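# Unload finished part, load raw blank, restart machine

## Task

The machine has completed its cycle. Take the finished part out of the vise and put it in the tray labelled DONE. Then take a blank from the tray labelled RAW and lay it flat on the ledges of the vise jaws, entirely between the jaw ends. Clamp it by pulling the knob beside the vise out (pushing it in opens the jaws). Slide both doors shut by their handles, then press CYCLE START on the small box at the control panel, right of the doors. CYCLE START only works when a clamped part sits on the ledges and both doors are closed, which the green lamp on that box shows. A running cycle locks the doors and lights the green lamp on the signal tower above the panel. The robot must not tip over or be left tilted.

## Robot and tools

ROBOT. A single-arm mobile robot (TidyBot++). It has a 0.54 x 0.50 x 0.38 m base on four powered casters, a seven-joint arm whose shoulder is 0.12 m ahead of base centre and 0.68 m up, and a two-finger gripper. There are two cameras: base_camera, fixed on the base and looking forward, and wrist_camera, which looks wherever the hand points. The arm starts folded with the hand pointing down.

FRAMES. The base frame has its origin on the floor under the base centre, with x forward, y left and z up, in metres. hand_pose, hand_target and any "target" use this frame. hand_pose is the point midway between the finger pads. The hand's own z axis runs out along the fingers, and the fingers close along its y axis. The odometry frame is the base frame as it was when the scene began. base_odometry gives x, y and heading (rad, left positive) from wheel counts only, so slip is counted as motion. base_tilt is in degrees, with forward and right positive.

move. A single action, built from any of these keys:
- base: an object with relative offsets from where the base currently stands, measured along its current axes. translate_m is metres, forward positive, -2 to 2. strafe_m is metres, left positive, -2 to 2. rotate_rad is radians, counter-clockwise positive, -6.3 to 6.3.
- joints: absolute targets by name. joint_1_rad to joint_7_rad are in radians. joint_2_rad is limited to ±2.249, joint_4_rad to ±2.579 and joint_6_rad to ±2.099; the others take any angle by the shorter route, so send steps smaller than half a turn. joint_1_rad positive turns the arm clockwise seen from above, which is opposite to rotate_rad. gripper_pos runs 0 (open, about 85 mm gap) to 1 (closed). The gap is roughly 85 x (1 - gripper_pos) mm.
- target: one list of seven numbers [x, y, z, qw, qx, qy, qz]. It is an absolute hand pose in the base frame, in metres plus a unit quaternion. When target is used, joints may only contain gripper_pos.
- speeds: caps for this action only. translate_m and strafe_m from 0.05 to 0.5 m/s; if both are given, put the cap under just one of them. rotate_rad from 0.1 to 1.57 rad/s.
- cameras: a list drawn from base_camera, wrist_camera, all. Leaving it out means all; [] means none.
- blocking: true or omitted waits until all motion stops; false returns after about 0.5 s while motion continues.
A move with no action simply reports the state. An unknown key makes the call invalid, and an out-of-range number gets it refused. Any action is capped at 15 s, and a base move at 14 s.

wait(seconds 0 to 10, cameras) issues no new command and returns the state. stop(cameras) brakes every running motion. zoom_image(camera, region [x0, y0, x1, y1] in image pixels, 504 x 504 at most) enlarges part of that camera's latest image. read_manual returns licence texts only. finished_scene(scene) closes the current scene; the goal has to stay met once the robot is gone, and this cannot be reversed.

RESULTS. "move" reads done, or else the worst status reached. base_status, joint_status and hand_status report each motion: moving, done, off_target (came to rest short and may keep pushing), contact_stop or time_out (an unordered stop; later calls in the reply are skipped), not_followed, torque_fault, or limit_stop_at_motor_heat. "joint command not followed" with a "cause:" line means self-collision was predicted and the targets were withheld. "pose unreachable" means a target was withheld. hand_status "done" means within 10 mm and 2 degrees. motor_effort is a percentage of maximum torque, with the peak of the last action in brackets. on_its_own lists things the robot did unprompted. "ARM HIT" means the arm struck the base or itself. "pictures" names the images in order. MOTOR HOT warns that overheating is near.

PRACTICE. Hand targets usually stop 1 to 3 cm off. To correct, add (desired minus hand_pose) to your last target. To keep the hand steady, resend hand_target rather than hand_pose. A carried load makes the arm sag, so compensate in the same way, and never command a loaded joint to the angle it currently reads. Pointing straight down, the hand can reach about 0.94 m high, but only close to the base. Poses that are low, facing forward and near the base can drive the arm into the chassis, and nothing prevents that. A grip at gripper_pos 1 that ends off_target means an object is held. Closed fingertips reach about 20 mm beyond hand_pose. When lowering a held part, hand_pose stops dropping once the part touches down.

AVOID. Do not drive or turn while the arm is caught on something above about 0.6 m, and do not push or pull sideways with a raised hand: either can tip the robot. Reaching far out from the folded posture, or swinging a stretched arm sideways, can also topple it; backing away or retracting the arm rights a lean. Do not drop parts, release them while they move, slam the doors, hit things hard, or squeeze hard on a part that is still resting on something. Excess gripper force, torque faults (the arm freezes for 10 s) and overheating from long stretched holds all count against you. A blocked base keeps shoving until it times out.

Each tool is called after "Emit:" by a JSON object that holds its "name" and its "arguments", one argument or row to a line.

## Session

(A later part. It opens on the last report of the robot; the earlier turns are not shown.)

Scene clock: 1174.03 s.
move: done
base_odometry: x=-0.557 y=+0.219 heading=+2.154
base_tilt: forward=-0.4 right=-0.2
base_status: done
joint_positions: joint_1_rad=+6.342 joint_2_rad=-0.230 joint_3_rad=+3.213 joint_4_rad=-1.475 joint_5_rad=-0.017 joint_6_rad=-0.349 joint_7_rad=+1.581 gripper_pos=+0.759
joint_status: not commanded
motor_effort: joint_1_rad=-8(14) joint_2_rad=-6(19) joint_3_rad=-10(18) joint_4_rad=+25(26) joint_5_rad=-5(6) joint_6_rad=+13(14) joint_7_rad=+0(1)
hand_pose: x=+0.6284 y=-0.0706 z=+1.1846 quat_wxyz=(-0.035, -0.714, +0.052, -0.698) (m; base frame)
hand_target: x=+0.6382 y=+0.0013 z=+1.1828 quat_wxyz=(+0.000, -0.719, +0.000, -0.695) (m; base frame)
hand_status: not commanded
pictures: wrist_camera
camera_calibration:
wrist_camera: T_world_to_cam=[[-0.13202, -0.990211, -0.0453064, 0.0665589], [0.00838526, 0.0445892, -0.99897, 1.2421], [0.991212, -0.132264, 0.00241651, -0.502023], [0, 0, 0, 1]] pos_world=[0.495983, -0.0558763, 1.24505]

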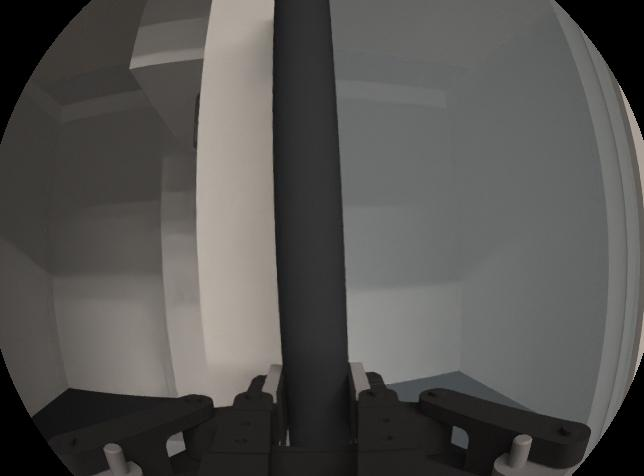

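Emit:
{"name": "move", "arguments": {
  "base": {"strafe_m": 0.035},
  "speeds": {"strafe_m": 0.1},
  "cameras": ["wrist_camera"]
}}

Scene clock: 1179.07 s.
move: done
base_odometry: x=-0.586 y=+0.200 heading=+2.154
base_tilt: forward=-0.4 right=-0.2
base_status: done
joint_positions: joint_1_rad=+6.351 joint_2_rad=-0.228 joint_3_rad=+3.226 joint_4_rad=-1.471 joint_5_rad=-0.013 joint_6_rad=-0.354 joint_7_rad=+1.581 gripper_pos=+0.759
joint_status: not commanded
motor_effort: joint_1_rad=-10(15) joint_2_rad=-9(16) joint_3_rad=-13(20) joint_4_rad=+24(25) joint_5_rad=-5(7) joint_6_rad=+11(13) joint_7_rad=+0(1)
hand_pose: x=+0.6271 y=-0.0835 z=+1.1846 quat_wxyz=(-0.043, -0.714, +0.060, -0.696) (m; base frame)
hand_target: x=+0.6382 y=+0.0013 z=+1.1828 quat_wxyz=(+0.000, -0.719, +0.000, -0.695) (m; base frame)
hand_status: not commanded
pictures: wrist_camera
camera_calibration:
wrist_camera: T_world_to_cam=[[-0.154677, -0.986961, -0.0445207, 0.067159], [0.00686242, 0.0439886, -0.999008, 1.24365], [0.987941, -0.154829, -0.0000310822, -0.499327], [0, 0, 0, 1]] pos_world=[0.495159, -0.0657335, 1.24539]

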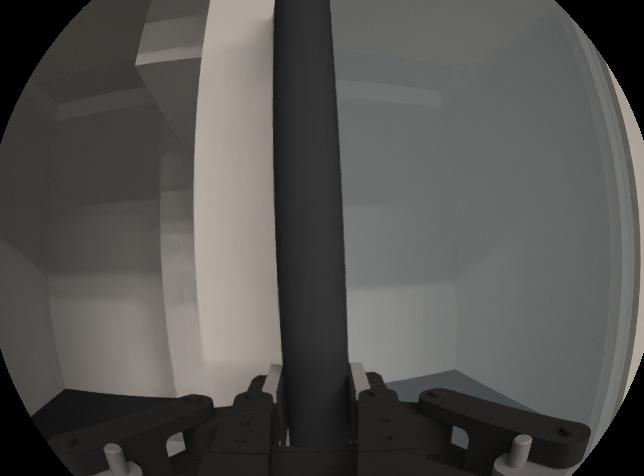

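Emit:
{"name": "move", "arguments": {
  "base": {"strafe_m": 0.03},
  "speeds": {"strafe_m": 0.1},
  "cameras": ["wrist_camera"]
}}

Scene clock: 1181.73 s.
move: done
base_odometry: x=-0.611 y=+0.184 heading=+2.154
base_tilt: forward=-0.4 right=-0.2
base_status: done
joint_positions: joint_1_rad=+6.375 joint_2_rad=-0.221 joint_3_rad=+3.245 joint_4_rad=-1.465 joint_5_rad=-0.009 joint_6_rad=-0.353 joint_7_rad=+1.581 gripper_pos=+0.759
joint_status: not commanded
motor_effort: joint_1_rad=-14(18) joint_2_rad=-12(17) joint_3_rad=-18(23) joint_4_rad=+20(23) joint_5_rad=-6(7) joint_6_rad=+7(11) joint_7_rad=+0(1)
hand_pose: x=+0.6263 y=-0.1079 z=+1.1846 quat_wxyz=(-0.058, -0.713, +0.075, -0.695) (m; base frame)
hand_target: x=+0.6382 y=+0.0013 z=+1.1828 quat_wxyz=(+0.000, -0.719, +0.000, -0.695) (m; base frame)
hand_status: not commanded
pictures: wrist_camera
camera_calibration:
wrist_camera: T_world_to_cam=[[-0.197966, -0.979227, -0.0438689, 0.0701147], [0.00764511, 0.0432108, -0.999037, 1.24421], [0.980179, -0.198111, -0.00106798, -0.500937], [0, 0, 0, 1]] pos_world=[0.495376, -0.0843464, 1.24556]

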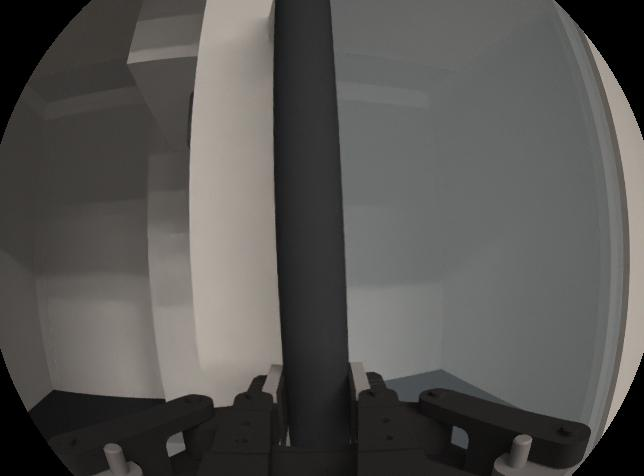

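Emit:
{"name": "move", "arguments": {
  "base": {"strafe_m": -0.09},
  "speeds": {"strafe_m": 0.15},
  "cameras": ["wrist_camera"]
}}

Scene clock: 1189.50 s.
move: done
base_odometry: x=-0.535 y=+0.233 heading=+2.154
base_tilt: forward=-0.4 right=-0.3
base_status: done
joint_positions: joint_1_rad=+6.299 joint_2_rad=-0.235 joint_3_rad=+3.169 joint_4_rad=-1.473 joint_5_rad=-0.009 joint_6_rad=-0.361 joint_7_rad=+1.581 gripper_pos=+0.759
joint_status: not commanded
motor_effort: joint_1_rad=-1(15) joint_2_rad=-8(13) joint_3_rad=-2(19) joint_4_rad=+23(26) joint_5_rad=-1(7) joint_6_rad=+11(14) joint_7_rad=+2(2)
hand_pose: x=+0.6291 y=-0.0223 z=+1.1848 quat_wxyz=(-0.012, -0.717, +0.016, -0.697) (m; base frame)
hand_target: x=+0.6382 y=+0.0013 z=+1.1828 quat_wxyz=(+0.000, -0.719, +0.000, -0.695) (m; base frame)
hand_status: not commanded
pictures: wrist_camera
camera_calibration:
wrist_camera: T_world_to_cam=[[-0.0490127, -0.998417, -0.0276068, 0.0411702], [-0.000615721, 0.0276702, -0.999617, 1.24622], [0.998798, -0.0489769, -0.00197094, -0.494004], [0, 0, 0, 1]] pos_world=[0.496196, -0.017573, 1.24591]

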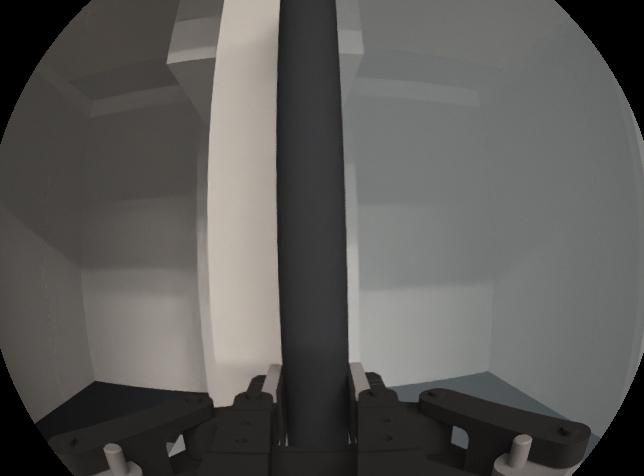

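Emit:
{"name": "move", "arguments": {
  "joints": {"gripper_pos": 0.0},
  "cameras": ["wrist_camera"]
}}

Emit:
{"name": "move", "arguments": {
  "base": {"translate_m": -0.1},
  "speeds": {"translate_m": 0.2},
  "cameras": ["wrist_camera"]
}}

Scene clock: 1197.43 s.
move: done
base_odometry: x=-0.535 y=+0.233 heading=+2.154
base_tilt: forward=-0.4 right=-0.3
base_status: not commanded
joint_positions: joint_1_rad=+6.293 joint_2_rad=-0.227 joint_3_rad=+3.165 joint_4_rad=-1.473 joint_5_rad=-0.009 joint_6_rad=-0.361 joint_7_rad=+1.581 gripper_pos=+0.000
joint_status: all done
motor_effort: joint_1_rad=+1(2) joint_2_rad=-13(14) joint_3_rad=+0(2) joint_4_rad=+21(23) joint_5_rad=-1(2) joint_6_rad=+8(11) joint_7_rad=+1(2)
hand_pose: x=+0.6334 y=-0.0168 z=+1.1808 quat_wxyz=(-0.009, -0.720, +0.012, -0.694) (m; base frame)
hand_target: x=+0.6382 y=+0.0013 z=+1.1828 quat_wxyz=(+0.000, -0.719, +0.000, -0.695) (m; base frame)
hand_status: not commanded
pictures: wrist_camera
camera_calibration:
wrist_camera: T_world_to_cam=[[-0.0393606, -0.998876, -0.0264045, 0.0392025], [-0.00882812, 0.0267716, -0.999603, 1.24723], [0.999186, -0.0391118, -0.00987194, -0.488809], [0, 0, 0, 1]] pos_world=[0.500965, -0.01335, 1.24294]

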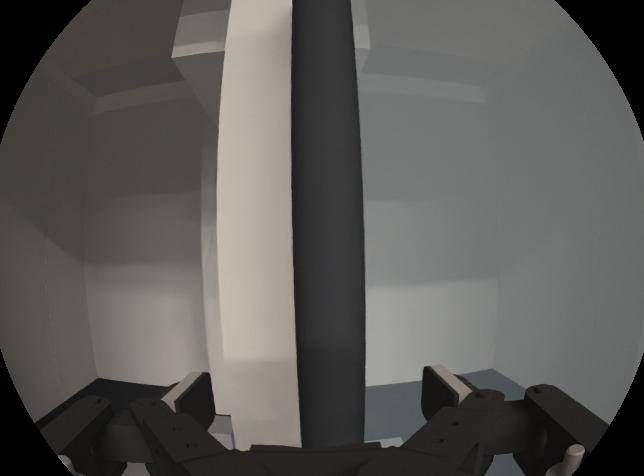

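Scene clock: 1198.63 s.
move: done
base_odometry: x=-0.480 y=+0.149 heading=+2.154
base_tilt: forward=-0.4 right=-0.2
base_status: done
joint_positions: joint_1_rad=+6.293 joint_2_rad=-0.223 joint_3_rad=+3.164 joint_4_rad=-1.473 joint_5_rad=-0.009 joint_6_rad=-0.361 joint_7_rad=+1.581 gripper_pos=+0.000
joint_status: not commanded
motor_effort: joint_1_rad=+0(1) joint_2_rad=-13(18) joint_3_rad=+0(1) joint_4_rad=+21(23) joint_5_rad=-1(1) joint_6_rad=+8(9) joint_7_rad=+1(1)
hand_pose: x=+0.6353 y=-0.0165 z=+1.1788 quat_wxyz=(-0.008, -0.721, +0.012, -0.693) (m; base frame)
hand_target: x=+0.6382 y=+0.0013 z=+1.1828 quat_wxyz=(+0.000, -0.719, +0.000, -0.695) (m; base frame)
hand_status: not commanded
pictures: wrist_camera
camera_calibration:
wrist_camera: T_world_to_cam=[[-0.0389438, -0.998898, -0.0261876, 0.039005], [-0.0126323, 0.0266976, -0.999564, 1.24765], [0.999162, -0.038596, -0.0136581, -0.486231], [0, 0, 0, 1]] pos_world=[0.503103, -0.0131139, 1.24149]

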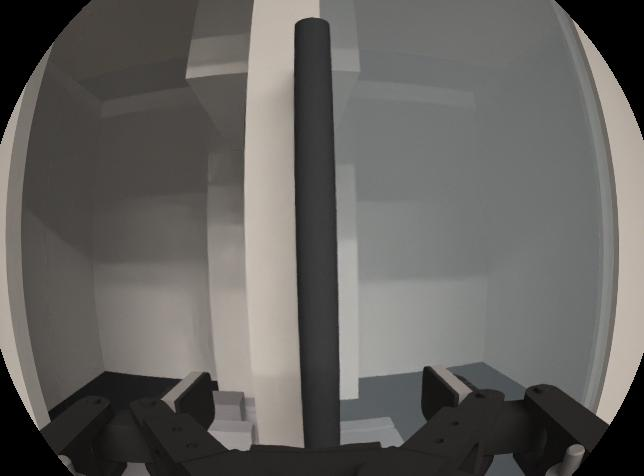

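Emit:
{"name": "move", "arguments": {
  "base": {"strafe_m": 0.35, "translate_m": 0.0},
  "joints": {"joint_1_rad": -0.01, "joint_2_rad": -0.215, "joint_3_rad": 3.12, "joint_4_rad": -1.46, "joint_5_rad": -0.01, "joint_6_rad": -0.36, "joint_7_rad": 1.58},
  "cameras": ["wrist_camera"]
}}

Scene clock: 1204.27 s.
move: done
base_odometry: x=-0.772 y=-0.044 heading=+2.155
base_tilt: forward=-0.4 right=-0.3
base_status: done
joint_positions: joint_1_rad=+6.279 joint_2_rad=-0.223 joint_3_rad=+3.135 joint_4_rad=-1.473 joint_5_rad=-0.009 joint_6_rad=-0.361 joint_7_rad=+1.581 gripper_pos=+0.000
joint_status: all done
motor_effort: joint_1_rad=+0(3) joint_2_rad=-12(14) joint_3_rad=+0(4) joint_4_rad=+21(22) joint_5_rad=-1(2) joint_6_rad=+8(9) joint_7_rad=+1(1)
hand_pose: x=+0.6352 y=+0.0085 z=+1.1788 quat_wxyz=(+0.004, -0.721, -0.006, -0.693) (m; base frame)
hand_target: x=+0.6375 y=+0.0209 z=+1.1828 quat_wxyz=(+0.010, -0.719, -0.014, -0.695) (m; base frame)
hand_status: not commanded
pictures: wrist_camera
camera_calibration:
wrist_camera: T_world_to_cam=[[0.00324719, -0.9998, -0.0197316, 0.0295757], [-0.0136593, 0.0196855, -0.999713, 1.2478], [0.999901, 0.00351577, -0.0135926, -0.48603], [0, 0, 0, 1]] pos_world=[0.50293, 0.006715, 1.24142]

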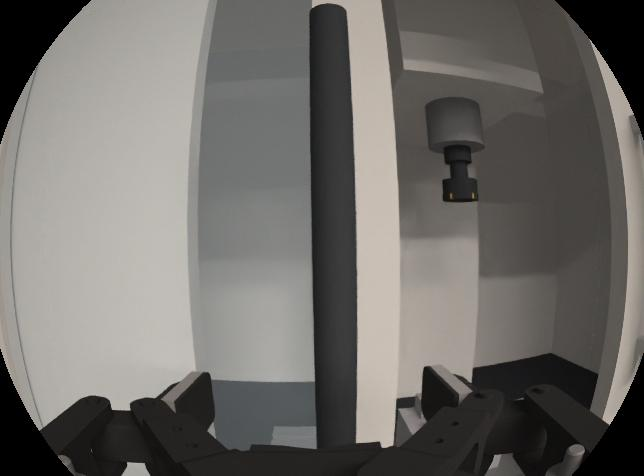

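Emit:
{"name": "move", "arguments": {
  "base": {"translate_m": 0.083, "strafe_m": -0.0095},
  "speeds": {"translate_m": 0.15},
  "cameras": ["wrist_camera"]
}}

Scene clock: 1208.47 s.
move: done
base_odometry: x=-0.811 y=+0.031 heading=+2.155
base_tilt: forward=-0.3 right=-0.2
base_status: done
joint_positions: joint_1_rad=+6.279 joint_2_rad=-0.219 joint_3_rad=+3.135 joint_4_rad=-1.473 joint_5_rad=-0.009 joint_6_rad=-0.361 joint_7_rad=+1.581 gripper_pos=+0.000
joint_status: not commanded
motor_effort: joint_1_rad=+1(1) joint_2_rad=-12(17) joint_3_rad=+0(1) joint_4_rad=+21(23) joint_5_rad=-1(1) joint_6_rad=+8(9) joint_7_rad=+1(1)
hand_pose: x=+0.6369 y=+0.0085 z=+1.1770 quat_wxyz=(+0.004, -0.722, -0.006, -0.691) (m; base frame)
hand_target: x=+0.6375 y=+0.0209 z=+1.1828 quat_wxyz=(+0.010, -0.719, -0.014, -0.695) (m; base frame)
hand_status: not commanded
pictures: wrist_camera
camera_calibration:
wrist_camera: T_world_to_cam=[[0.00317935, -0.9998, -0.0197289, 0.0295819], [-0.0170966, 0.0196718, -0.99966, 1.24817], [0.999849, 0.00351556, -0.0170306, -0.48368], [0, 0, 0, 1]] pos_world=[0.504852, 0.00672268, 1.24009]

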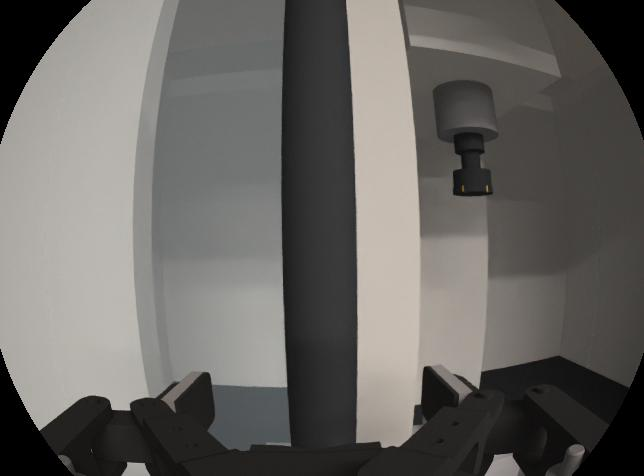

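Emit:
{"name": "move", "arguments": {
  "joints": {"gripper_pos": 0.85},
  "cameras": []
}}

Emit:
{"name": "move", "arguments": {
  "base": {"strafe_m": -0.32},
  "speeds": {"strafe_m": 0.12},
  "cameras": ["wrist_camera"]
}}

Scene clock: 1213.17 s.
move: off_target
base_odometry: x=-0.810 y=+0.031 heading=+2.155
base_tilt: forward=-0.3 right=-0.2
base_status: not commanded
joint_positions: joint_1_rad=+6.282 joint_2_rad=-0.220 joint_3_rad=+3.135 joint_4_rad=-1.473 joint_5_rad=-0.009 joint_6_rad=-0.362 joint_7_rad=+1.581 gripper_pos=+0.751
joint_status: gripper_pos off_target (ended at +0.751, target +0.850)
motor_effort: joint_1_rad=-2(4) joint_2_rad=-12(13) joint_3_rad=-3(5) joint_4_rad=+22(24) joint_5_rad=-1(3) joint_6_rad=+10(12) joint_7_rad=+2(2)
hand_pose: x=+0.6366 y=+0.0070 z=+1.1770 quat_wxyz=(+0.003, -0.722, -0.005, -0.691) (m; base frame)
hand_target: x=+0.6375 y=+0.0209 z=+1.1828 quat_wxyz=(+0.010, -0.719, -0.014, -0.695) (m; base frame)
hand_status: not commanded
pictures: none
No camera images: "cameras" was empty.

Scene clock: 1216.43 s.
move: done
base_odometry: x=-0.544 y=+0.207 heading=+2.155
base_tilt: forward=-0.3 right=-0.3
base_status: done
joint_positions: joint_1_rad=+6.225 joint_2_rad=-0.188 joint_3_rad=+3.059 joint_4_rad=-1.449 joint_5_rad=-0.009 joint_6_rad=-0.353 joint_7_rad=+1.581 gripper_pos=+0.753
joint_status: not commanded
motor_effort: joint_1_rad=+7(15) joint_2_rad=-20(25) joint_3_rad=+8(17) joint_4_rad=+19(23) joint_5_rad=+3(6) joint_6_rad=+5(10) joint_7_rad=+2(3)
hand_pose: x=+0.6435 y=+0.0834 z=+1.1771 quat_wxyz=(+0.043, -0.720, -0.057, -0.690) (m; base frame)
hand_target: x=+0.6375 y=+0.0209 z=+1.1828 quat_wxyz=(+0.010, -0.719, -0.014, -0.695) (m; base frame)
hand_status: not commanded
pictures: wrist_camera
camera_calibration:
wrist_camera: T_world_to_cam=[[0.131134, -0.991347, -0.00582201, 0.00503848], [-0.0170692, 0.00361404, -0.999848, 1.24843], [0.991218, 0.131214, -0.0164476, -0.496316], [0, 0, 0, 1]] pos_world=[0.512606, 0.0656065, 1.24011]

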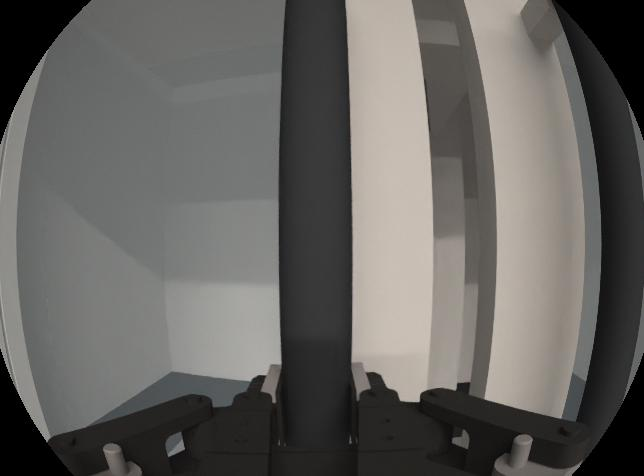

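Emit:
{"name": "move", "arguments": {
  "base": {"strafe_m": -0.035},
  "speeds": {"strafe_m": 0.1},
  "cameras": ["wrist_camera"]
}}

Scene clock: 1220.60 s.
move: done
base_odometry: x=-0.515 y=+0.227 heading=+2.155
base_tilt: forward=-0.3 right=-0.3
base_status: done
joint_positions: joint_1_rad=+6.218 joint_2_rad=-0.184 joint_3_rad=+3.051 joint_4_rad=-1.450 joint_5_rad=-0.009 joint_6_rad=-0.344 joint_7_rad=+1.581 gripper_pos=+0.753
joint_status: not commanded
motor_effort: joint_1_rad=+10(15) joint_2_rad=-20(26) joint_3_rad=+10(17) joint_4_rad=+20(21) joint_5_rad=+4(5) joint_6_rad=+5(8) joint_7_rad=+3(3)
hand_pose: x=+0.6443 y=+0.0923 z=+1.1771 quat_wxyz=(+0.048, -0.718, -0.063, -0.691) (m; base frame)
hand_target: x=+0.6375 y=+0.0209 z=+1.1828 quat_wxyz=(+0.010, -0.719, -0.014, -0.695) (m; base frame)
hand_status: not commanded
pictures: wrist_camera
camera_calibration:
wrist_camera: T_world_to_cam=[[0.146333, -0.989223, -0.00489883, 0.00267729], [-0.0131531, 0.00300605, -0.999909, 1.24606], [0.989148, 0.146384, -0.0125714, -0.502941], [0, 0, 0, 1]] pos_world=[0.513481, 0.0725252, 1.23964]

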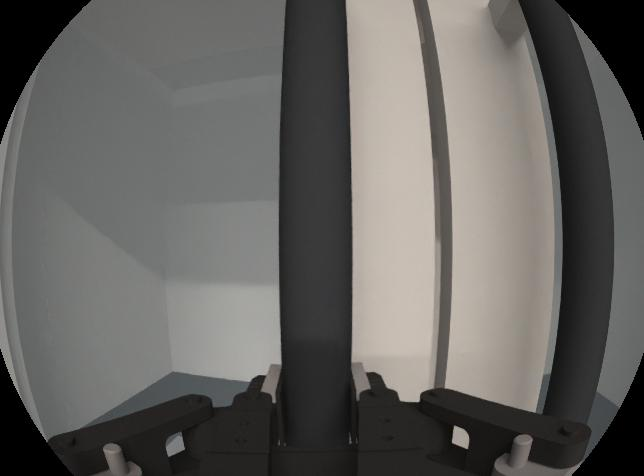

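Emit:
{"name": "move", "arguments": {
  "base": {"strafe_m": -0.03},
  "speeds": {"strafe_m": 0.1},
  "cameras": ["wrist_camera"]
}}

Scene clock: 1224.93 s.
move: done
base_odometry: x=-0.490 y=+0.243 heading=+2.155
base_tilt: forward=-0.3 right=-0.3
base_status: done
joint_positions: joint_1_rad=+6.194 joint_2_rad=-0.174 joint_3_rad=+3.038 joint_4_rad=-1.444 joint_5_rad=-0.010 joint_6_rad=-0.337 joint_7_rad=+1.581 gripper_pos=+0.753
joint_status: not commanded
motor_effort: joint_1_rad=+14(17) joint_2_rad=-23(27) joint_3_rad=+16(19) joint_4_rad=+16(19) joint_5_rad=+5(6) joint_6_rad=+2(5) joint_7_rad=+3(3)
hand_pose: x=+0.6445 y=+0.1138 z=+1.1772 quat_wxyz=(+0.061, -0.716, -0.076, -0.691) (m; base frame)
hand_target: x=+0.6375 y=+0.0209 z=+1.1828 quat_wxyz=(+0.010, -0.719, -0.014, -0.695) (m; base frame)
hand_status: not commanded
pictures: wrist_camera
camera_calibration:
wrist_camera: T_world_to_cam=[[0.18391, -0.982933, -0.00449804, -0.00153002], [-0.0109942, 0.00251879, -0.999936, 1.24485], [0.982882, 0.183948, -0.0103434, -0.509088], [0, 0, 0, 1]] pos_world=[0.514341, 0.0890061, 1.2395]

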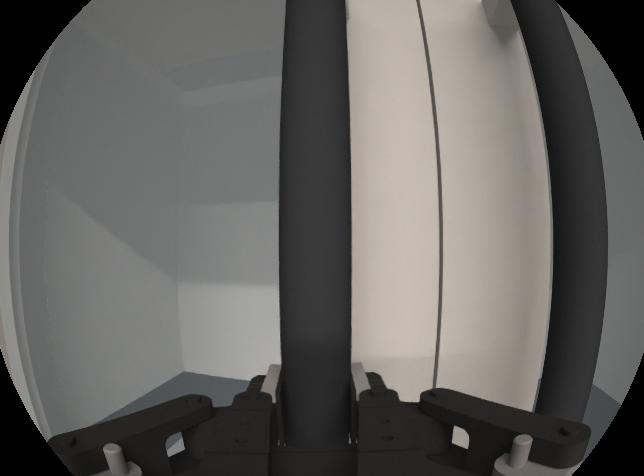

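Emit:
{"name": "move", "arguments": {
  "base": {"strafe_m": -0.02},
  "speeds": {"strafe_m": 0.1},
  "cameras": ["wrist_camera"]
}}

Emit:
{"name": "zoom_image", "arguments": {
  "camera": "wrist_camera",
  "region": [380, 180, 500, 300]
}}

Scene clock: 1228.97 s.
move: done
base_odometry: x=-0.473 y=+0.254 heading=+2.156
base_tilt: forward=-0.3 right=-0.3
base_status: done
joint_positions: joint_1_rad=+6.177 joint_2_rad=-0.166 joint_3_rad=+3.022 joint_4_rad=-1.439 joint_5_rad=-0.011 joint_6_rad=-0.332 joint_7_rad=+1.581 gripper_pos=+0.753
joint_status: not commanded
motor_effort: joint_1_rad=+17(19) joint_2_rad=-27(29) joint_3_rad=+19(22) joint_4_rad=+15(17) joint_5_rad=+6(6) joint_6_rad=-1(3) joint_7_rad=+3(3)
hand_pose: x=+0.6441 y=+0.1324 z=+1.1772 quat_wxyz=(+0.072, -0.714, -0.088, -0.691) (m; base frame)
hand_target: x=+0.6375 y=+0.0209 z=+1.1828 quat_wxyz=(+0.010, -0.719, -0.014, -0.695) (m; base frame)
hand_status: not commanded
pictures: wrist_camera
camera_calibration:
wrist_camera: T_world_to_cam=[[0.215612, -0.976473, -0.00339378, -0.00577346], [-0.00914904, 0.00145523, -0.999957, 1.24374], [0.976436, 0.215633, -0.00862003, -0.514192], [0, 0, 0, 1]] pos_world=[0.5147, 0.103429, 1.23924]

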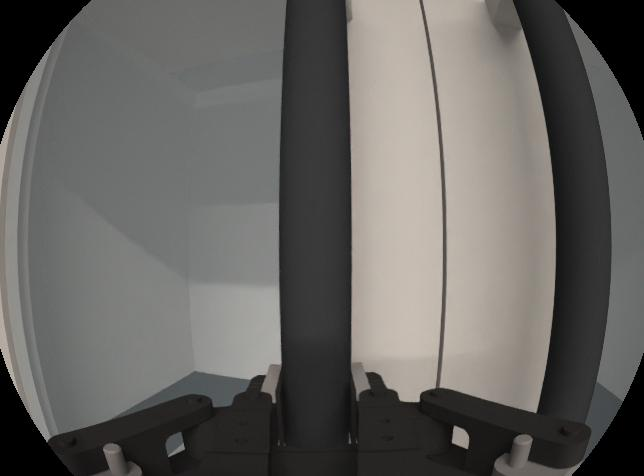

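Scaled by 4.200.

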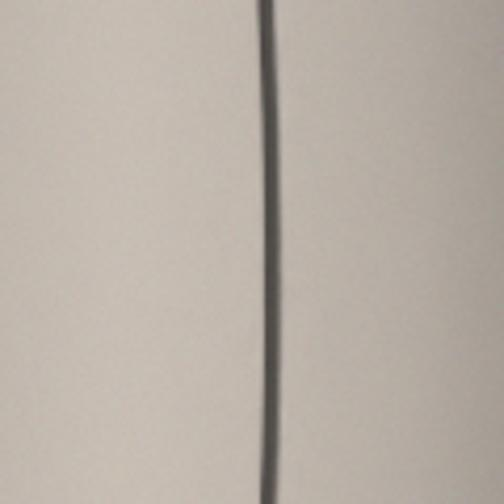

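Emit:
{"name": "move", "arguments": {
  "base": {"strafe_m": 0.1},
  "speeds": {"strafe_m": 0.15},
  "cameras": ["wrist_camera"]
}}

Emit:
{"name": "move", "arguments": {
  "joints": {"gripper_pos": 0.3},
  "cameras": ["wrist_camera"]
}}

Emit:
{"name": "move", "arguments": {
  "base": {"translate_m": -0.15},
  "speeds": {"translate_m": 0.2},
  "cameras": ["wrist_camera"]
}}

Scene clock: 1233.67 s.
move: done
base_odometry: x=-0.557 y=+0.199 heading=+2.156
base_tilt: forward=-0.4 right=-0.2
base_status: done
joint_positions: joint_1_rad=+6.268 joint_2_rad=-0.206 joint_3_rad=+3.104 joint_4_rad=-1.469 joint_5_rad=-0.011 joint_6_rad=-0.347 joint_7_rad=+1.581 gripper_pos=+0.753
joint_status: not commanded
motor_effort: joint_1_rad=+1(17) joint_2_rad=-12(27) joint_3_rad=+0(19) joint_4_rad=+24(25) joint_5_rad=+0(6) joint_6_rad=+12(12) joint_7_rad=+1(3)
hand_pose: x=+0.6419 y=+0.0339 z=+1.1769 quat_wxyz=(+0.017, -0.720, -0.023, -0.693) (m; base frame)
hand_target: x=+0.6375 y=+0.0209 z=+1.1828 quat_wxyz=(+0.010, -0.719, -0.014, -0.695) (m; base frame)
hand_status: not commanded
pictures: wrist_camera
camera_calibration:
wrist_camera: T_world_to_cam=[[0.0457851, -0.998835, -0.0152304, 0.022269], [-0.0126085, 0.0146673, -0.999813, 1.24517], [0.998872, 0.0459685, -0.0119223, -0.495588], [0, 0, 0, 1]] pos_world=[0.509709, 0.0267613, 1.23936]

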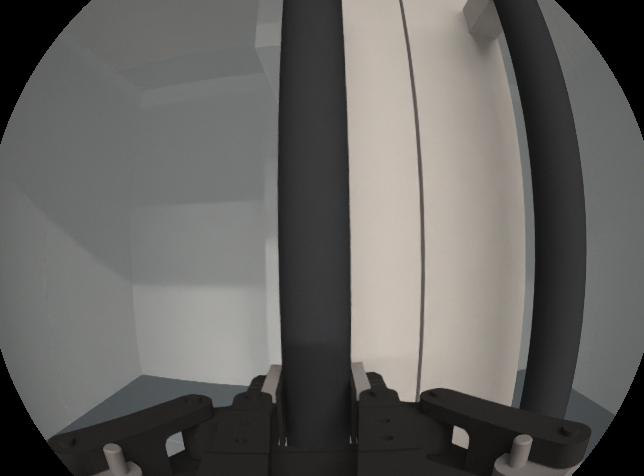

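Scene clock: 1234.50 s.
move: done
base_odometry: x=-0.557 y=+0.199 heading=+2.156
base_tilt: forward=-0.4 right=-0.2
base_status: not commanded
joint_positions: joint_1_rad=+6.268 joint_2_rad=-0.206 joint_3_rad=+3.104 joint_4_rad=-1.468 joint_5_rad=-0.011 joint_6_rad=-0.347 joint_7_rad=+1.581 gripper_pos=+0.300
joint_status: all done
motor_effort: joint_1_rad=+1(1) joint_2_rad=-13(15) joint_3_rad=+0(1) joint_4_rad=+22(25) joint_5_rad=-1(1) joint_6_rad=+8(11) joint_7_rad=+1(2)
hand_pose: x=+0.6419 y=+0.0339 z=+1.1770 quat_wxyz=(+0.017, -0.720, -0.023, -0.693) (m; base frame)
hand_target: x=+0.6375 y=+0.0209 z=+1.1828 quat_wxyz=(+0.010, -0.719, -0.014, -0.695) (m; base frame)
hand_status: not commanded
pictures: wrist_camera
camera_calibration:
wrist_camera: T_world_to_cam=[[0.0457864, -0.998835, -0.0152308, 0.0222694], [-0.0125498, 0.0146704, -0.999814, 1.24517], [0.998872, 0.045969, -0.0118635, -0.495652], [0, 0, 0, 1]] pos_world=[0.5097, 0.026761, 1.23939]

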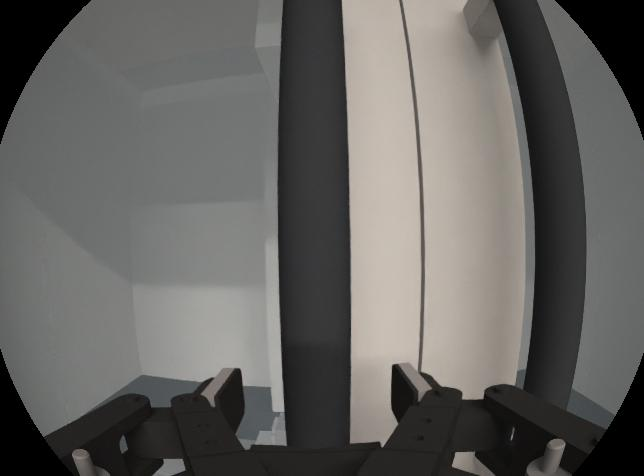

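Scene clock: 1235.93 s.
move: done
base_odometry: x=-0.473 y=+0.074 heading=+2.157
base_tilt: forward=-0.4 right=-0.2
base_status: done
joint_positions: joint_1_rad=+6.268 joint_2_rad=-0.216 joint_3_rad=+3.104 joint_4_rad=-1.469 joint_5_rad=-0.011 joint_6_rad=-0.347 joint_7_rad=+1.581 gripper_pos=+0.300
joint_status: not commanded
motor_effort: joint_1_rad=+1(1) joint_2_rad=-13(19) joint_3_rad=+0(1) joint_4_rad=+21(24) joint_5_rad=-1(1) joint_6_rad=+9(9) joint_7_rad=+1(1)
hand_pose: x=+0.6371 y=+0.0338 z=+1.1819 quat_wxyz=(+0.017, -0.717, -0.023, -0.696) (m; base frame)
hand_target: x=+0.6375 y=+0.0209 z=+1.1828 quat_wxyz=(+0.010, -0.719, -0.014, -0.695) (m; base frame)
hand_status: not commanded
pictures: wrist_camera
camera_calibration:
wrist_camera: T_world_to_cam=[[0.0459303, -0.998833, -0.0149395, 0.0220536], [-0.00300116, 0.0148173, -0.999886, 1.24408], [0.99894, 0.0459698, -0.0023171, -0.502157], [0, 0, 0, 1]] pos_world=[0.504345, 0.0266781, 1.2431]

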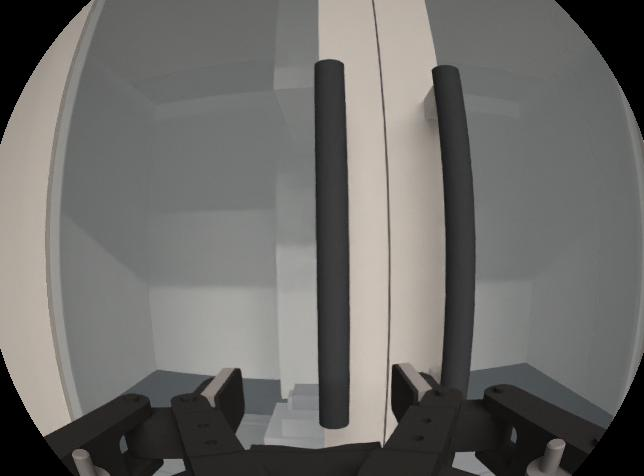

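Emit:
{"name": "move", "arguments": {
  "base": {"translate_m": -0.3, "strafe_m": -0.95},
  "joints": {"joint_1_rad": 0.0, "joint_2_rad": -0.215, "joint_3_rad": 3.14, "joint_4_rad": -1.46, "joint_5_rad": 0.0, "joint_6_rad": -0.36, "joint_7_rad": 1.575, "gripper_pos": 0.0}
}}

Scene clock: 1257.30 s.
move: done
base_odometry: x=+0.484 y=+0.349 heading=+2.156
base_tilt: forward=-0.4 right=-0.2
base_status: done
joint_positions: joint_1_rad=+6.274 joint_2_rad=-0.216 joint_3_rad=+3.121 joint_4_rad=-1.469 joint_5_rad=-0.011 joint_6_rad=-0.347 joint_7_rad=+1.581 gripper_pos=+0.000
joint_status: all done
motor_effort: joint_1_rad=+0(4) joint_2_rad=-13(15) joint_3_rad=+0(5) joint_4_rad=+22(23) joint_5_rad=-1(1) joint_6_rad=+8(9) joint_7_rad=+1(1)
hand_pose: x=+0.6380 y=+0.0201 z=+1.1820 quat_wxyz=(+0.010, -0.717, -0.013, -0.697) (m; base frame)
hand_target: x=+0.6382 y=+0.0023 z=+1.1829 quat_wxyz=(-0.001, -0.719, -0.002, -0.695) (m; base frame)
hand_status: not commanded
pictures: base_camera, wrist_camera
camera_calibration:
wrist_camera: T_world_to_cam=[[0.0230055, -0.999563, -0.0185603, 0.0272467], [-0.00266338, 0.0185039, -0.999825, 1.24404], [0.999732, 0.0230509, -0.00223652, -0.5025], [0, 0, 0, 1]] pos_world=[0.505052, 0.0157984, 1.2432]

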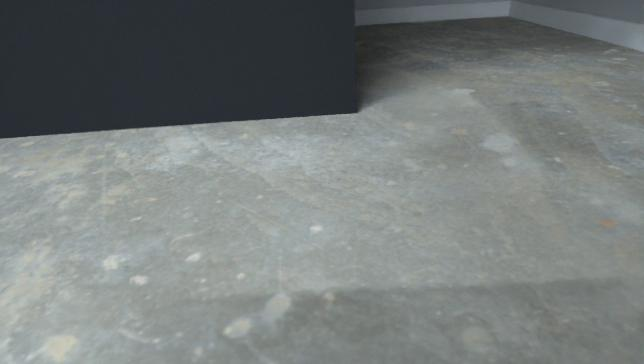

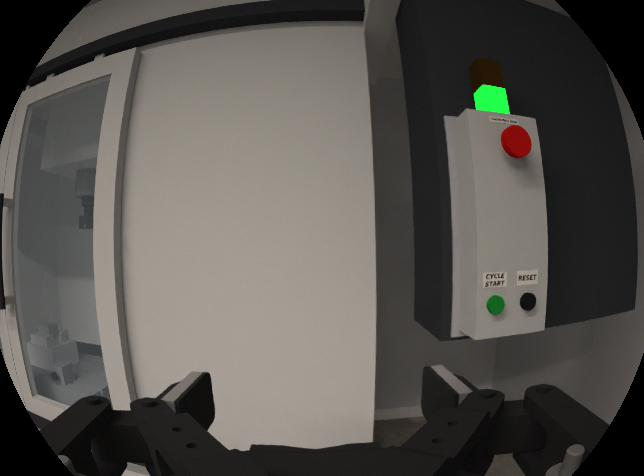

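Emit:
{"name": "zoom_image", "arguments": {
  "camera": "wrist_camera",
  "region": [410, 40, 630, 350]
}}

Scaled by 1.626.

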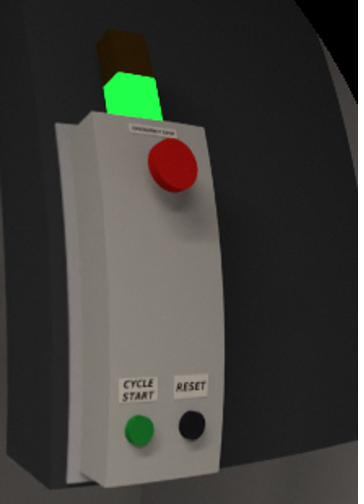

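Emit:
{"name": "move", "arguments": {
  "base": {"strafe_m": -0.21},
  "speeds": {"strafe_m": 0.3},
  "cameras": ["wrist_camera"]
}}

Emit:
{"name": "zoom_image", "arguments": {
  "camera": "wrist_camera",
  "region": [240, 40, 420, 380]
}}

Scene clock: 1266.63 s.
move: done
base_odometry: x=+0.660 y=+0.465 heading=+2.156
base_tilt: forward=-0.3 right=-0.2
base_status: done
joint_positions: joint_1_rad=+6.276 joint_2_rad=-0.216 joint_3_rad=+3.124 joint_4_rad=-1.469 joint_5_rad=-0.011 joint_6_rad=-0.347 joint_7_rad=+1.581 gripper_pos=+0.000
joint_status: not commanded
motor_effort: joint_1_rad=+1(2) joint_2_rad=-13(15) joint_3_rad=+0(2) joint_4_rad=+22(22) joint_5_rad=-1(1) joint_6_rad=+8(9) joint_7_rad=+1(1)
hand_pose: x=+0.6381 y=+0.0170 z=+1.1821 quat_wxyz=(+0.009, -0.717, -0.011, -0.697) (m; base frame)
hand_target: x=+0.6382 y=+0.0023 z=+1.1829 quat_wxyz=(-0.001, -0.719, -0.002, -0.695) (m; base frame)
hand_status: not commanded
pictures: wrist_camera
camera_calibration:
wrist_camera: T_world_to_cam=[[0.0177066, -0.999657, -0.019272, 0.0283622], [-0.00256908, 0.0192294, -0.999812, 1.24403], [0.99984, 0.0177528, -0.00222771, -0.502557], [0, 0, 0, 1]] pos_world=[0.50517, 0.0133524, 1.24322]

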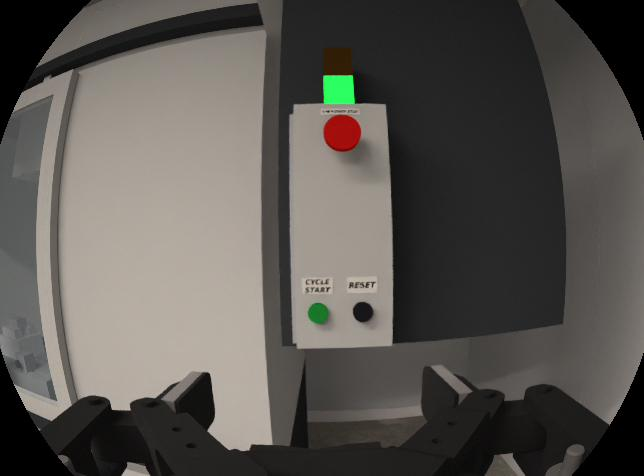

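Scaled by 1.482.

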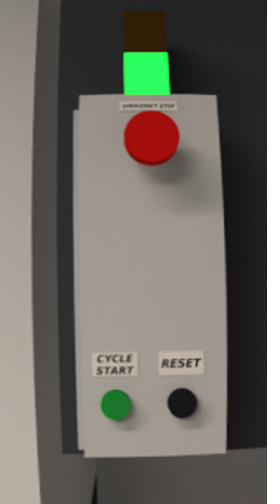

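Emit:
{"name": "move", "arguments": {
  "base": {"translate_m": 0.17, "strafe_m": 0.02},
  "speeds": {"translate_m": 0.2},
  "joints": {"joint_1_rad": 0.008, "joint_2_rad": -0.24, "joint_3_rad": 3.158, "joint_4_rad": -1.561, "joint_5_rad": 0.0, "joint_6_rad": -0.21, "joint_7_rad": 1.575, "gripper_pos": 1.0},
  "cameras": ["wrist_camera"]
}}

Emit:
{"name": "zoom_image", "arguments": {
  "camera": "wrist_camera",
  "region": [220, 230, 420, 430]
}}

Scene clock: 1296.27 s.
move: done
base_odometry: x=+0.549 y=+0.596 heading=+2.156
base_tilt: forward=-0.3 right=-0.3
base_status: done
joint_positions: joint_1_rad=+6.278 joint_2_rad=-0.235 joint_3_rad=+3.132 joint_4_rad=-1.558 joint_5_rad=-0.011 joint_6_rad=-0.265 joint_7_rad=+1.581 gripper_pos=+0.999
joint_status: all done
motor_effort: joint_1_rad=+1(2) joint_2_rad=-13(17) joint_3_rad=+0(1) joint_4_rad=+22(23) joint_5_rad=-1(2) joint_6_rad=+8(10) joint_7_rad=+1(1)
hand_pose: x=+0.6368 y=+0.0111 z=+1.1628 quat_wxyz=(+0.006, -0.713, -0.007, -0.701) (m; base frame)
hand_target: x=+0.6347 y=-0.0129 z=+1.1806 quat_wxyz=(-0.009, -0.693, +0.008, -0.721) (m; base frame)
hand_status: not commanded
pictures: wrist_camera
camera_calibration:
wrist_camera: T_world_to_cam=[[0.00776442, -0.999748, -0.021077, 0.0305186], [0.00939186, 0.0211496, -0.999732, 1.21712], [0.999926, 0.00756439, 0.0095537, -0.514887], [0, 0, 0, 1]] pos_world=[0.503181, 0.00866411, 1.22235]

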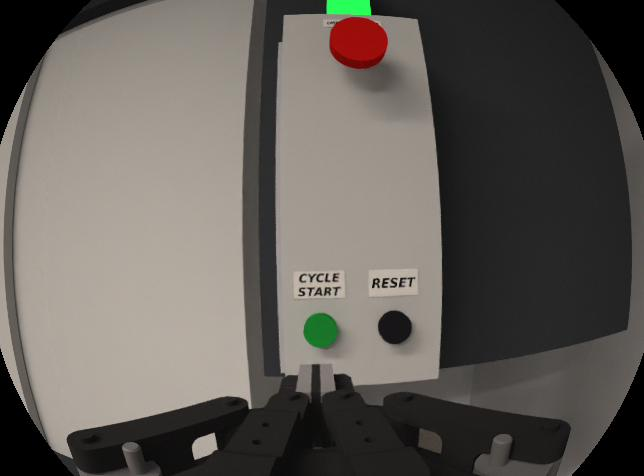

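Scaled by 2.520.

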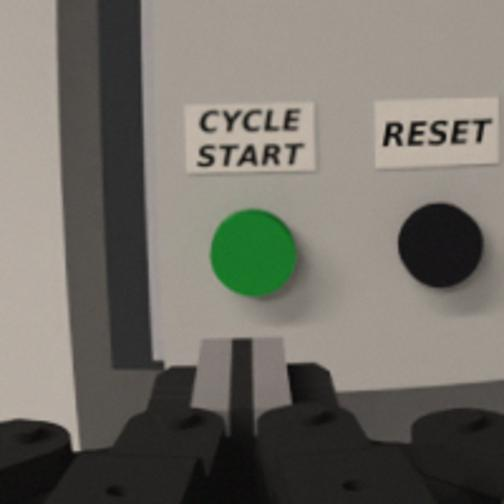

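Emit:
{"name": "move", "arguments": {
  "base": {"translate_m": 0.05, "strafe_m": -0.001},
  "speeds": {"translate_m": 0.15},
  "joints": {"joint_2_rad": -0.255},
  "cameras": ["wrist_camera"]
}}

Emit:
{"name": "zoom_image", "arguments": {
  "camera": "wrist_camera",
  "region": [220, 230, 420, 430]
}}

Scene clock: 1318.93 s.
move: done
base_odometry: x=+0.522 y=+0.638 heading=+2.156
base_tilt: forward=-0.4 right=-0.2
base_status: done
joint_positions: joint_1_rad=+6.278 joint_2_rad=-0.250 joint_3_rad=+3.132 joint_4_rad=-1.560 joint_5_rad=-0.011 joint_6_rad=-0.264 joint_7_rad=+1.581 gripper_pos=+0.999
joint_status: all done
motor_effort: joint_1_rad=+1(1) joint_2_rad=-12(17) joint_3_rad=+1(2) joint_4_rad=+22(23) joint_5_rad=-1(1) joint_6_rad=+9(9) joint_7_rad=+1(1)
hand_pose: x=+0.6298 y=+0.0108 z=+1.1694 quat_wxyz=(+0.006, -0.708, -0.007, -0.706) (m; base frame)
hand_target: x=+0.6271 y=-0.0129 z=+1.1883 quat_wxyz=(-0.009, -0.687, +0.008, -0.726) (m; base frame)
hand_status: not commanded
pictures: wrist_camera
camera_calibration:
wrist_camera: T_world_to_cam=[[0.00757964, -0.999748, -0.0211116, 0.030555], [0.0230956, 0.0212816, -0.999507, 1.21493], [0.999705, 0.00708831, 0.0232511, -0.523795], [0, 0, 0, 1]] pos_world=[0.49535, 0.00840457, 1.22715]

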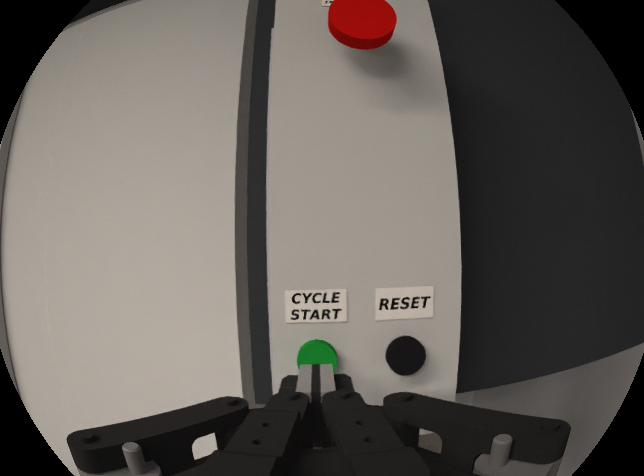

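Scaled by 2.520.

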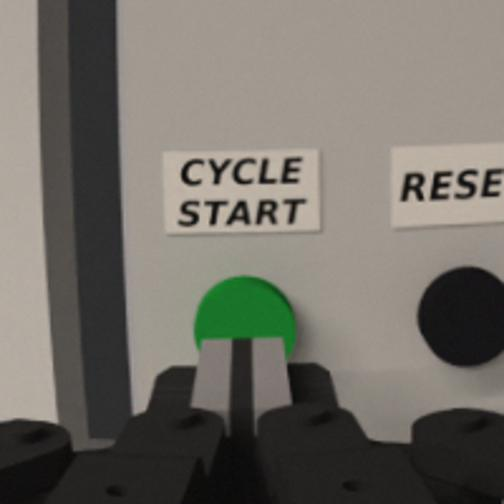

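Emit:
{"name": "move", "arguments": {
  "base": {"translate_m": 0.032},
  "speeds": {"translate_m": 0.06},
  "cameras": ["wrist_camera"]
}}

Emit:
{"name": "zoom_image", "arguments": {
  "camera": "wrist_camera",
  "region": [220, 230, 420, 430]
}}

Scene clock: 1325.77 s.
move: done
base_odometry: x=+0.504 y=+0.665 heading=+2.156
base_tilt: forward=-0.3 right=-0.2
base_status: done
joint_positions: joint_1_rad=+6.278 joint_2_rad=-0.252 joint_3_rad=+3.132 joint_4_rad=-1.560 joint_5_rad=-0.011 joint_6_rad=-0.264 joint_7_rad=+1.581 gripper_pos=+0.999
joint_status: not commanded
motor_effort: joint_1_rad=+1(1) joint_2_rad=-12(16) joint_3_rad=+1(1) joint_4_rad=+22(23) joint_5_rad=-1(1) joint_6_rad=+8(9) joint_7_rad=+1(1)
hand_pose: x=+0.6288 y=+0.0106 z=+1.1705 quat_wxyz=(+0.005, -0.708, -0.007, -0.707) (m; base frame)
hand_target: x=+0.6271 y=-0.0129 z=+1.1883 quat_wxyz=(-0.009, -0.687, +0.008, -0.726) (m; base frame)
hand_status: not commanded
pictures: wrist_camera
camera_calibration:
wrist_camera: T_world_to_cam=[[0.00725243, -0.999749, -0.0211802, 0.0306407], [0.0253103, 0.0213575, -0.999451, 1.2146], [0.999653, 0.00671237, 0.0254589, -0.525333], [0, 0, 0, 1]] pos_world=[0.494187, 0.00821852, 1.22795]

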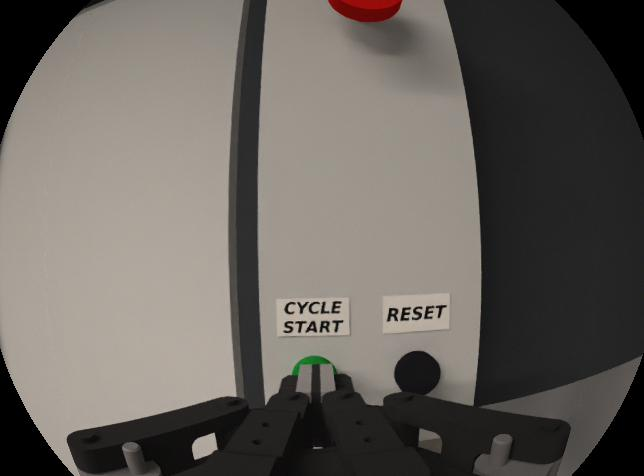

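Scaled by 2.520.

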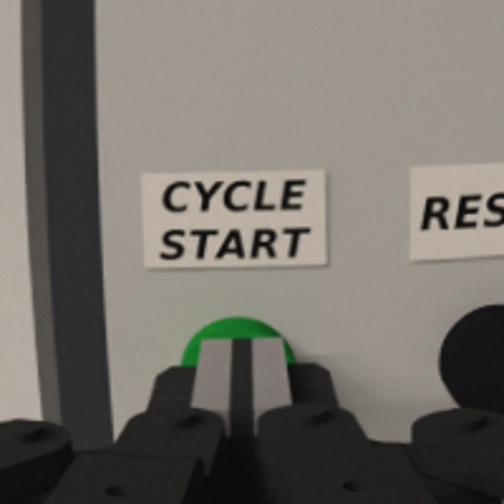

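Emit:
{"name": "move", "arguments": {
  "base": {"translate_m": 0.01},
  "speeds": {"translate_m": 0.05},
  "cameras": ["wrist_camera"]
}}

Emit:
{"name": "zoom_image", "arguments": {
  "camera": "wrist_camera",
  "region": [220, 230, 420, 430]
}}

Scene clock: 1329.00 s.
move: done
base_odometry: x=+0.499 y=+0.674 heading=+2.156
base_tilt: forward=-0.3 right=-0.2
base_status: done
joint_positions: joint_1_rad=+6.278 joint_2_rad=-0.252 joint_3_rad=+3.132 joint_4_rad=-1.560 joint_5_rad=-0.011 joint_6_rad=-0.264 joint_7_rad=+1.581 gripper_pos=+0.999
joint_status: not commanded
motor_effort: joint_1_rad=+1(1) joint_2_rad=-12(15) joint_3_rad=+0(1) joint_4_rad=+22(23) joint_5_rad=-1(1) joint_6_rad=+8(9) joint_7_rad=+1(1)
hand_pose: x=+0.6288 y=+0.0106 z=+1.1705 quat_wxyz=(+0.005, -0.708, -0.007, -0.707) (m; base frame)
hand_target: x=+0.6271 y=-0.0129 z=+1.1883 quat_wxyz=(-0.009, -0.687, +0.008, -0.726) (m; base frame)
hand_status: not commanded
pictures: wrist_camera
camera_calibration:
wrist_camera: T_world_to_cam=[[0.00725181, -0.999749, -0.0211803, 0.0306408], [0.0252809, 0.0213574, -0.999452, 1.2146], [0.999654, 0.00671238, 0.0254295, -0.525313], [0, 0, 0, 1]] pos_world=[0.494203, 0.0082186, 1.22794]

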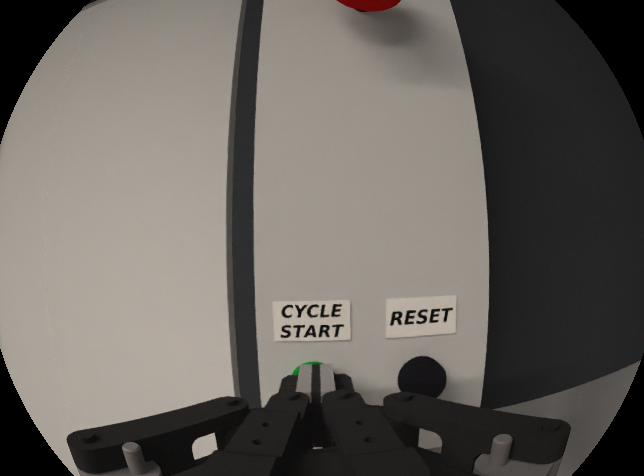

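Scaled by 2.520.

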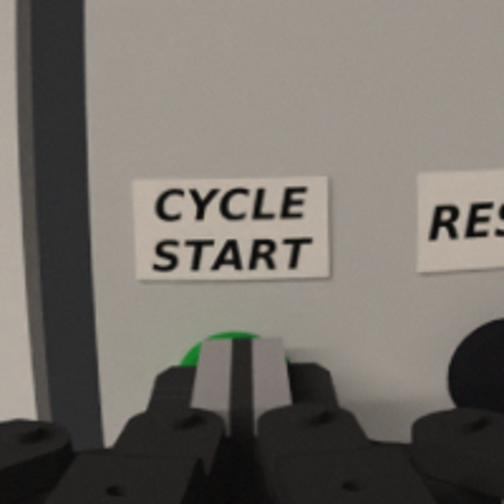

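Emit:
{"name": "move", "arguments": {
  "base": {"translate_m": 0.008, "strafe_m": 0.001},
  "speeds": {"translate_m": 0.05},
  "cameras": ["wrist_camera"]
}}

Emit:
{"name": "zoom_image", "arguments": {
  "camera": "wrist_camera",
  "region": [220, 230, 420, 430]
}}

Scene clock: 1332.10 s.
move: done
base_odometry: x=+0.493 y=+0.680 heading=+2.156
base_tilt: forward=-0.4 right=-0.3
base_status: done
joint_positions: joint_1_rad=+6.278 joint_2_rad=-0.258 joint_3_rad=+3.132 joint_4_rad=-1.564 joint_5_rad=-0.011 joint_6_rad=-0.264 joint_7_rad=+1.581 gripper_pos=+0.999
joint_status: not commanded
motor_effort: joint_1_rad=+1(1) joint_2_rad=-8(13) joint_3_rad=+1(1) joint_4_rad=+23(24) joint_5_rad=-1(1) joint_6_rad=+10(12) joint_7_rad=+1(1)
hand_pose: x=+0.6260 y=+0.0103 z=+1.1713 quat_wxyz=(+0.005, -0.707, -0.006, -0.707) (m; base frame)
hand_target: x=+0.6271 y=-0.0129 z=+1.1883 quat_wxyz=(-0.009, -0.687, +0.008, -0.726) (m; base frame)
hand_status: not commanded
pictures: wrist_camera
camera_calibration:
wrist_camera: T_world_to_cam=[[0.00685758, -0.999752, -0.0211764, 0.0306642], [0.027699, 0.0213586, -0.999388, 1.21389], [0.999593, 0.00626682, 0.0278386, -0.525324], [0, 0, 0, 1]] pos_world=[0.491276, 0.00802165, 1.22842]

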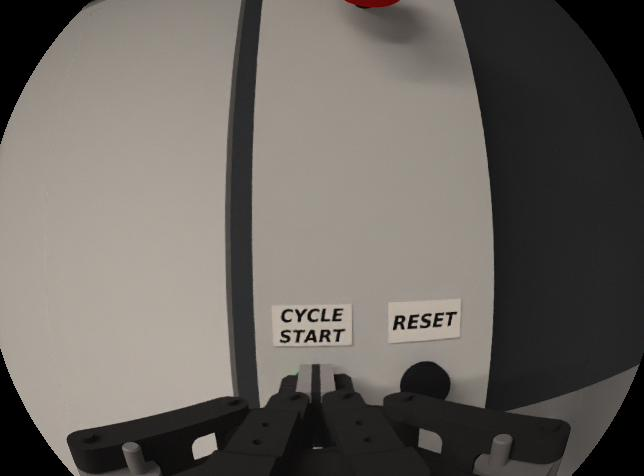

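Scaled by 2.520.

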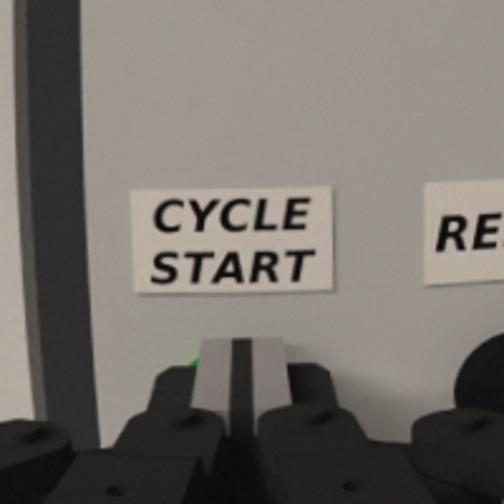

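Emit:
{"name": "move", "arguments": {
  "base": {"translate_m": 0.012},
  "speeds": {"translate_m": 0.05},
  "cameras": ["wrist_camera"]
}}

Scene clock: 1334.33 s.
move: done
base_odometry: x=+0.487 y=+0.690 heading=+2.156
base_tilt: forward=-0.4 right=-0.3
base_status: done
joint_positions: joint_1_rad=+6.279 joint_2_rad=-0.281 joint_3_rad=+3.132 joint_4_rad=-1.580 joint_5_rad=-0.011 joint_6_rad=-0.264 joint_7_rad=+1.581 gripper_pos=+0.999
joint_status: not commanded
motor_effort: joint_1_rad=+1(2) joint_2_rad=-6(8) joint_3_rad=+1(2) joint_4_rad=+24(26) joint_5_rad=-1(1) joint_6_rad=+12(15) joint_7_rad=+1(1)
hand_pose: x=+0.6162 y=+0.0102 z=+1.1730 quat_wxyz=(+0.005, -0.704, -0.006, -0.710) (m; base frame)
hand_target: x=+0.6271 y=-0.0129 z=+1.1883 quat_wxyz=(-0.009, -0.687, +0.008, -0.726) (m; base frame)
hand_status: not commanded
pictures: wrist_camera
camera_calibration:
wrist_camera: T_world_to_cam=[[0.00684782, -0.999755, -0.0210278, 0.0304786], [0.0346363, 0.0212528, -0.999174, 1.21132], [0.999377, 0.00611384, 0.0347734, -0.52352], [0, 0, 0, 1]] pos_world=[0.48103, 0.00792798, 1.22916]

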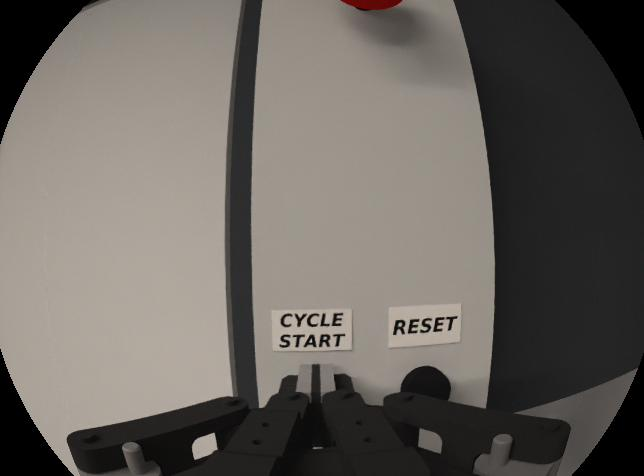

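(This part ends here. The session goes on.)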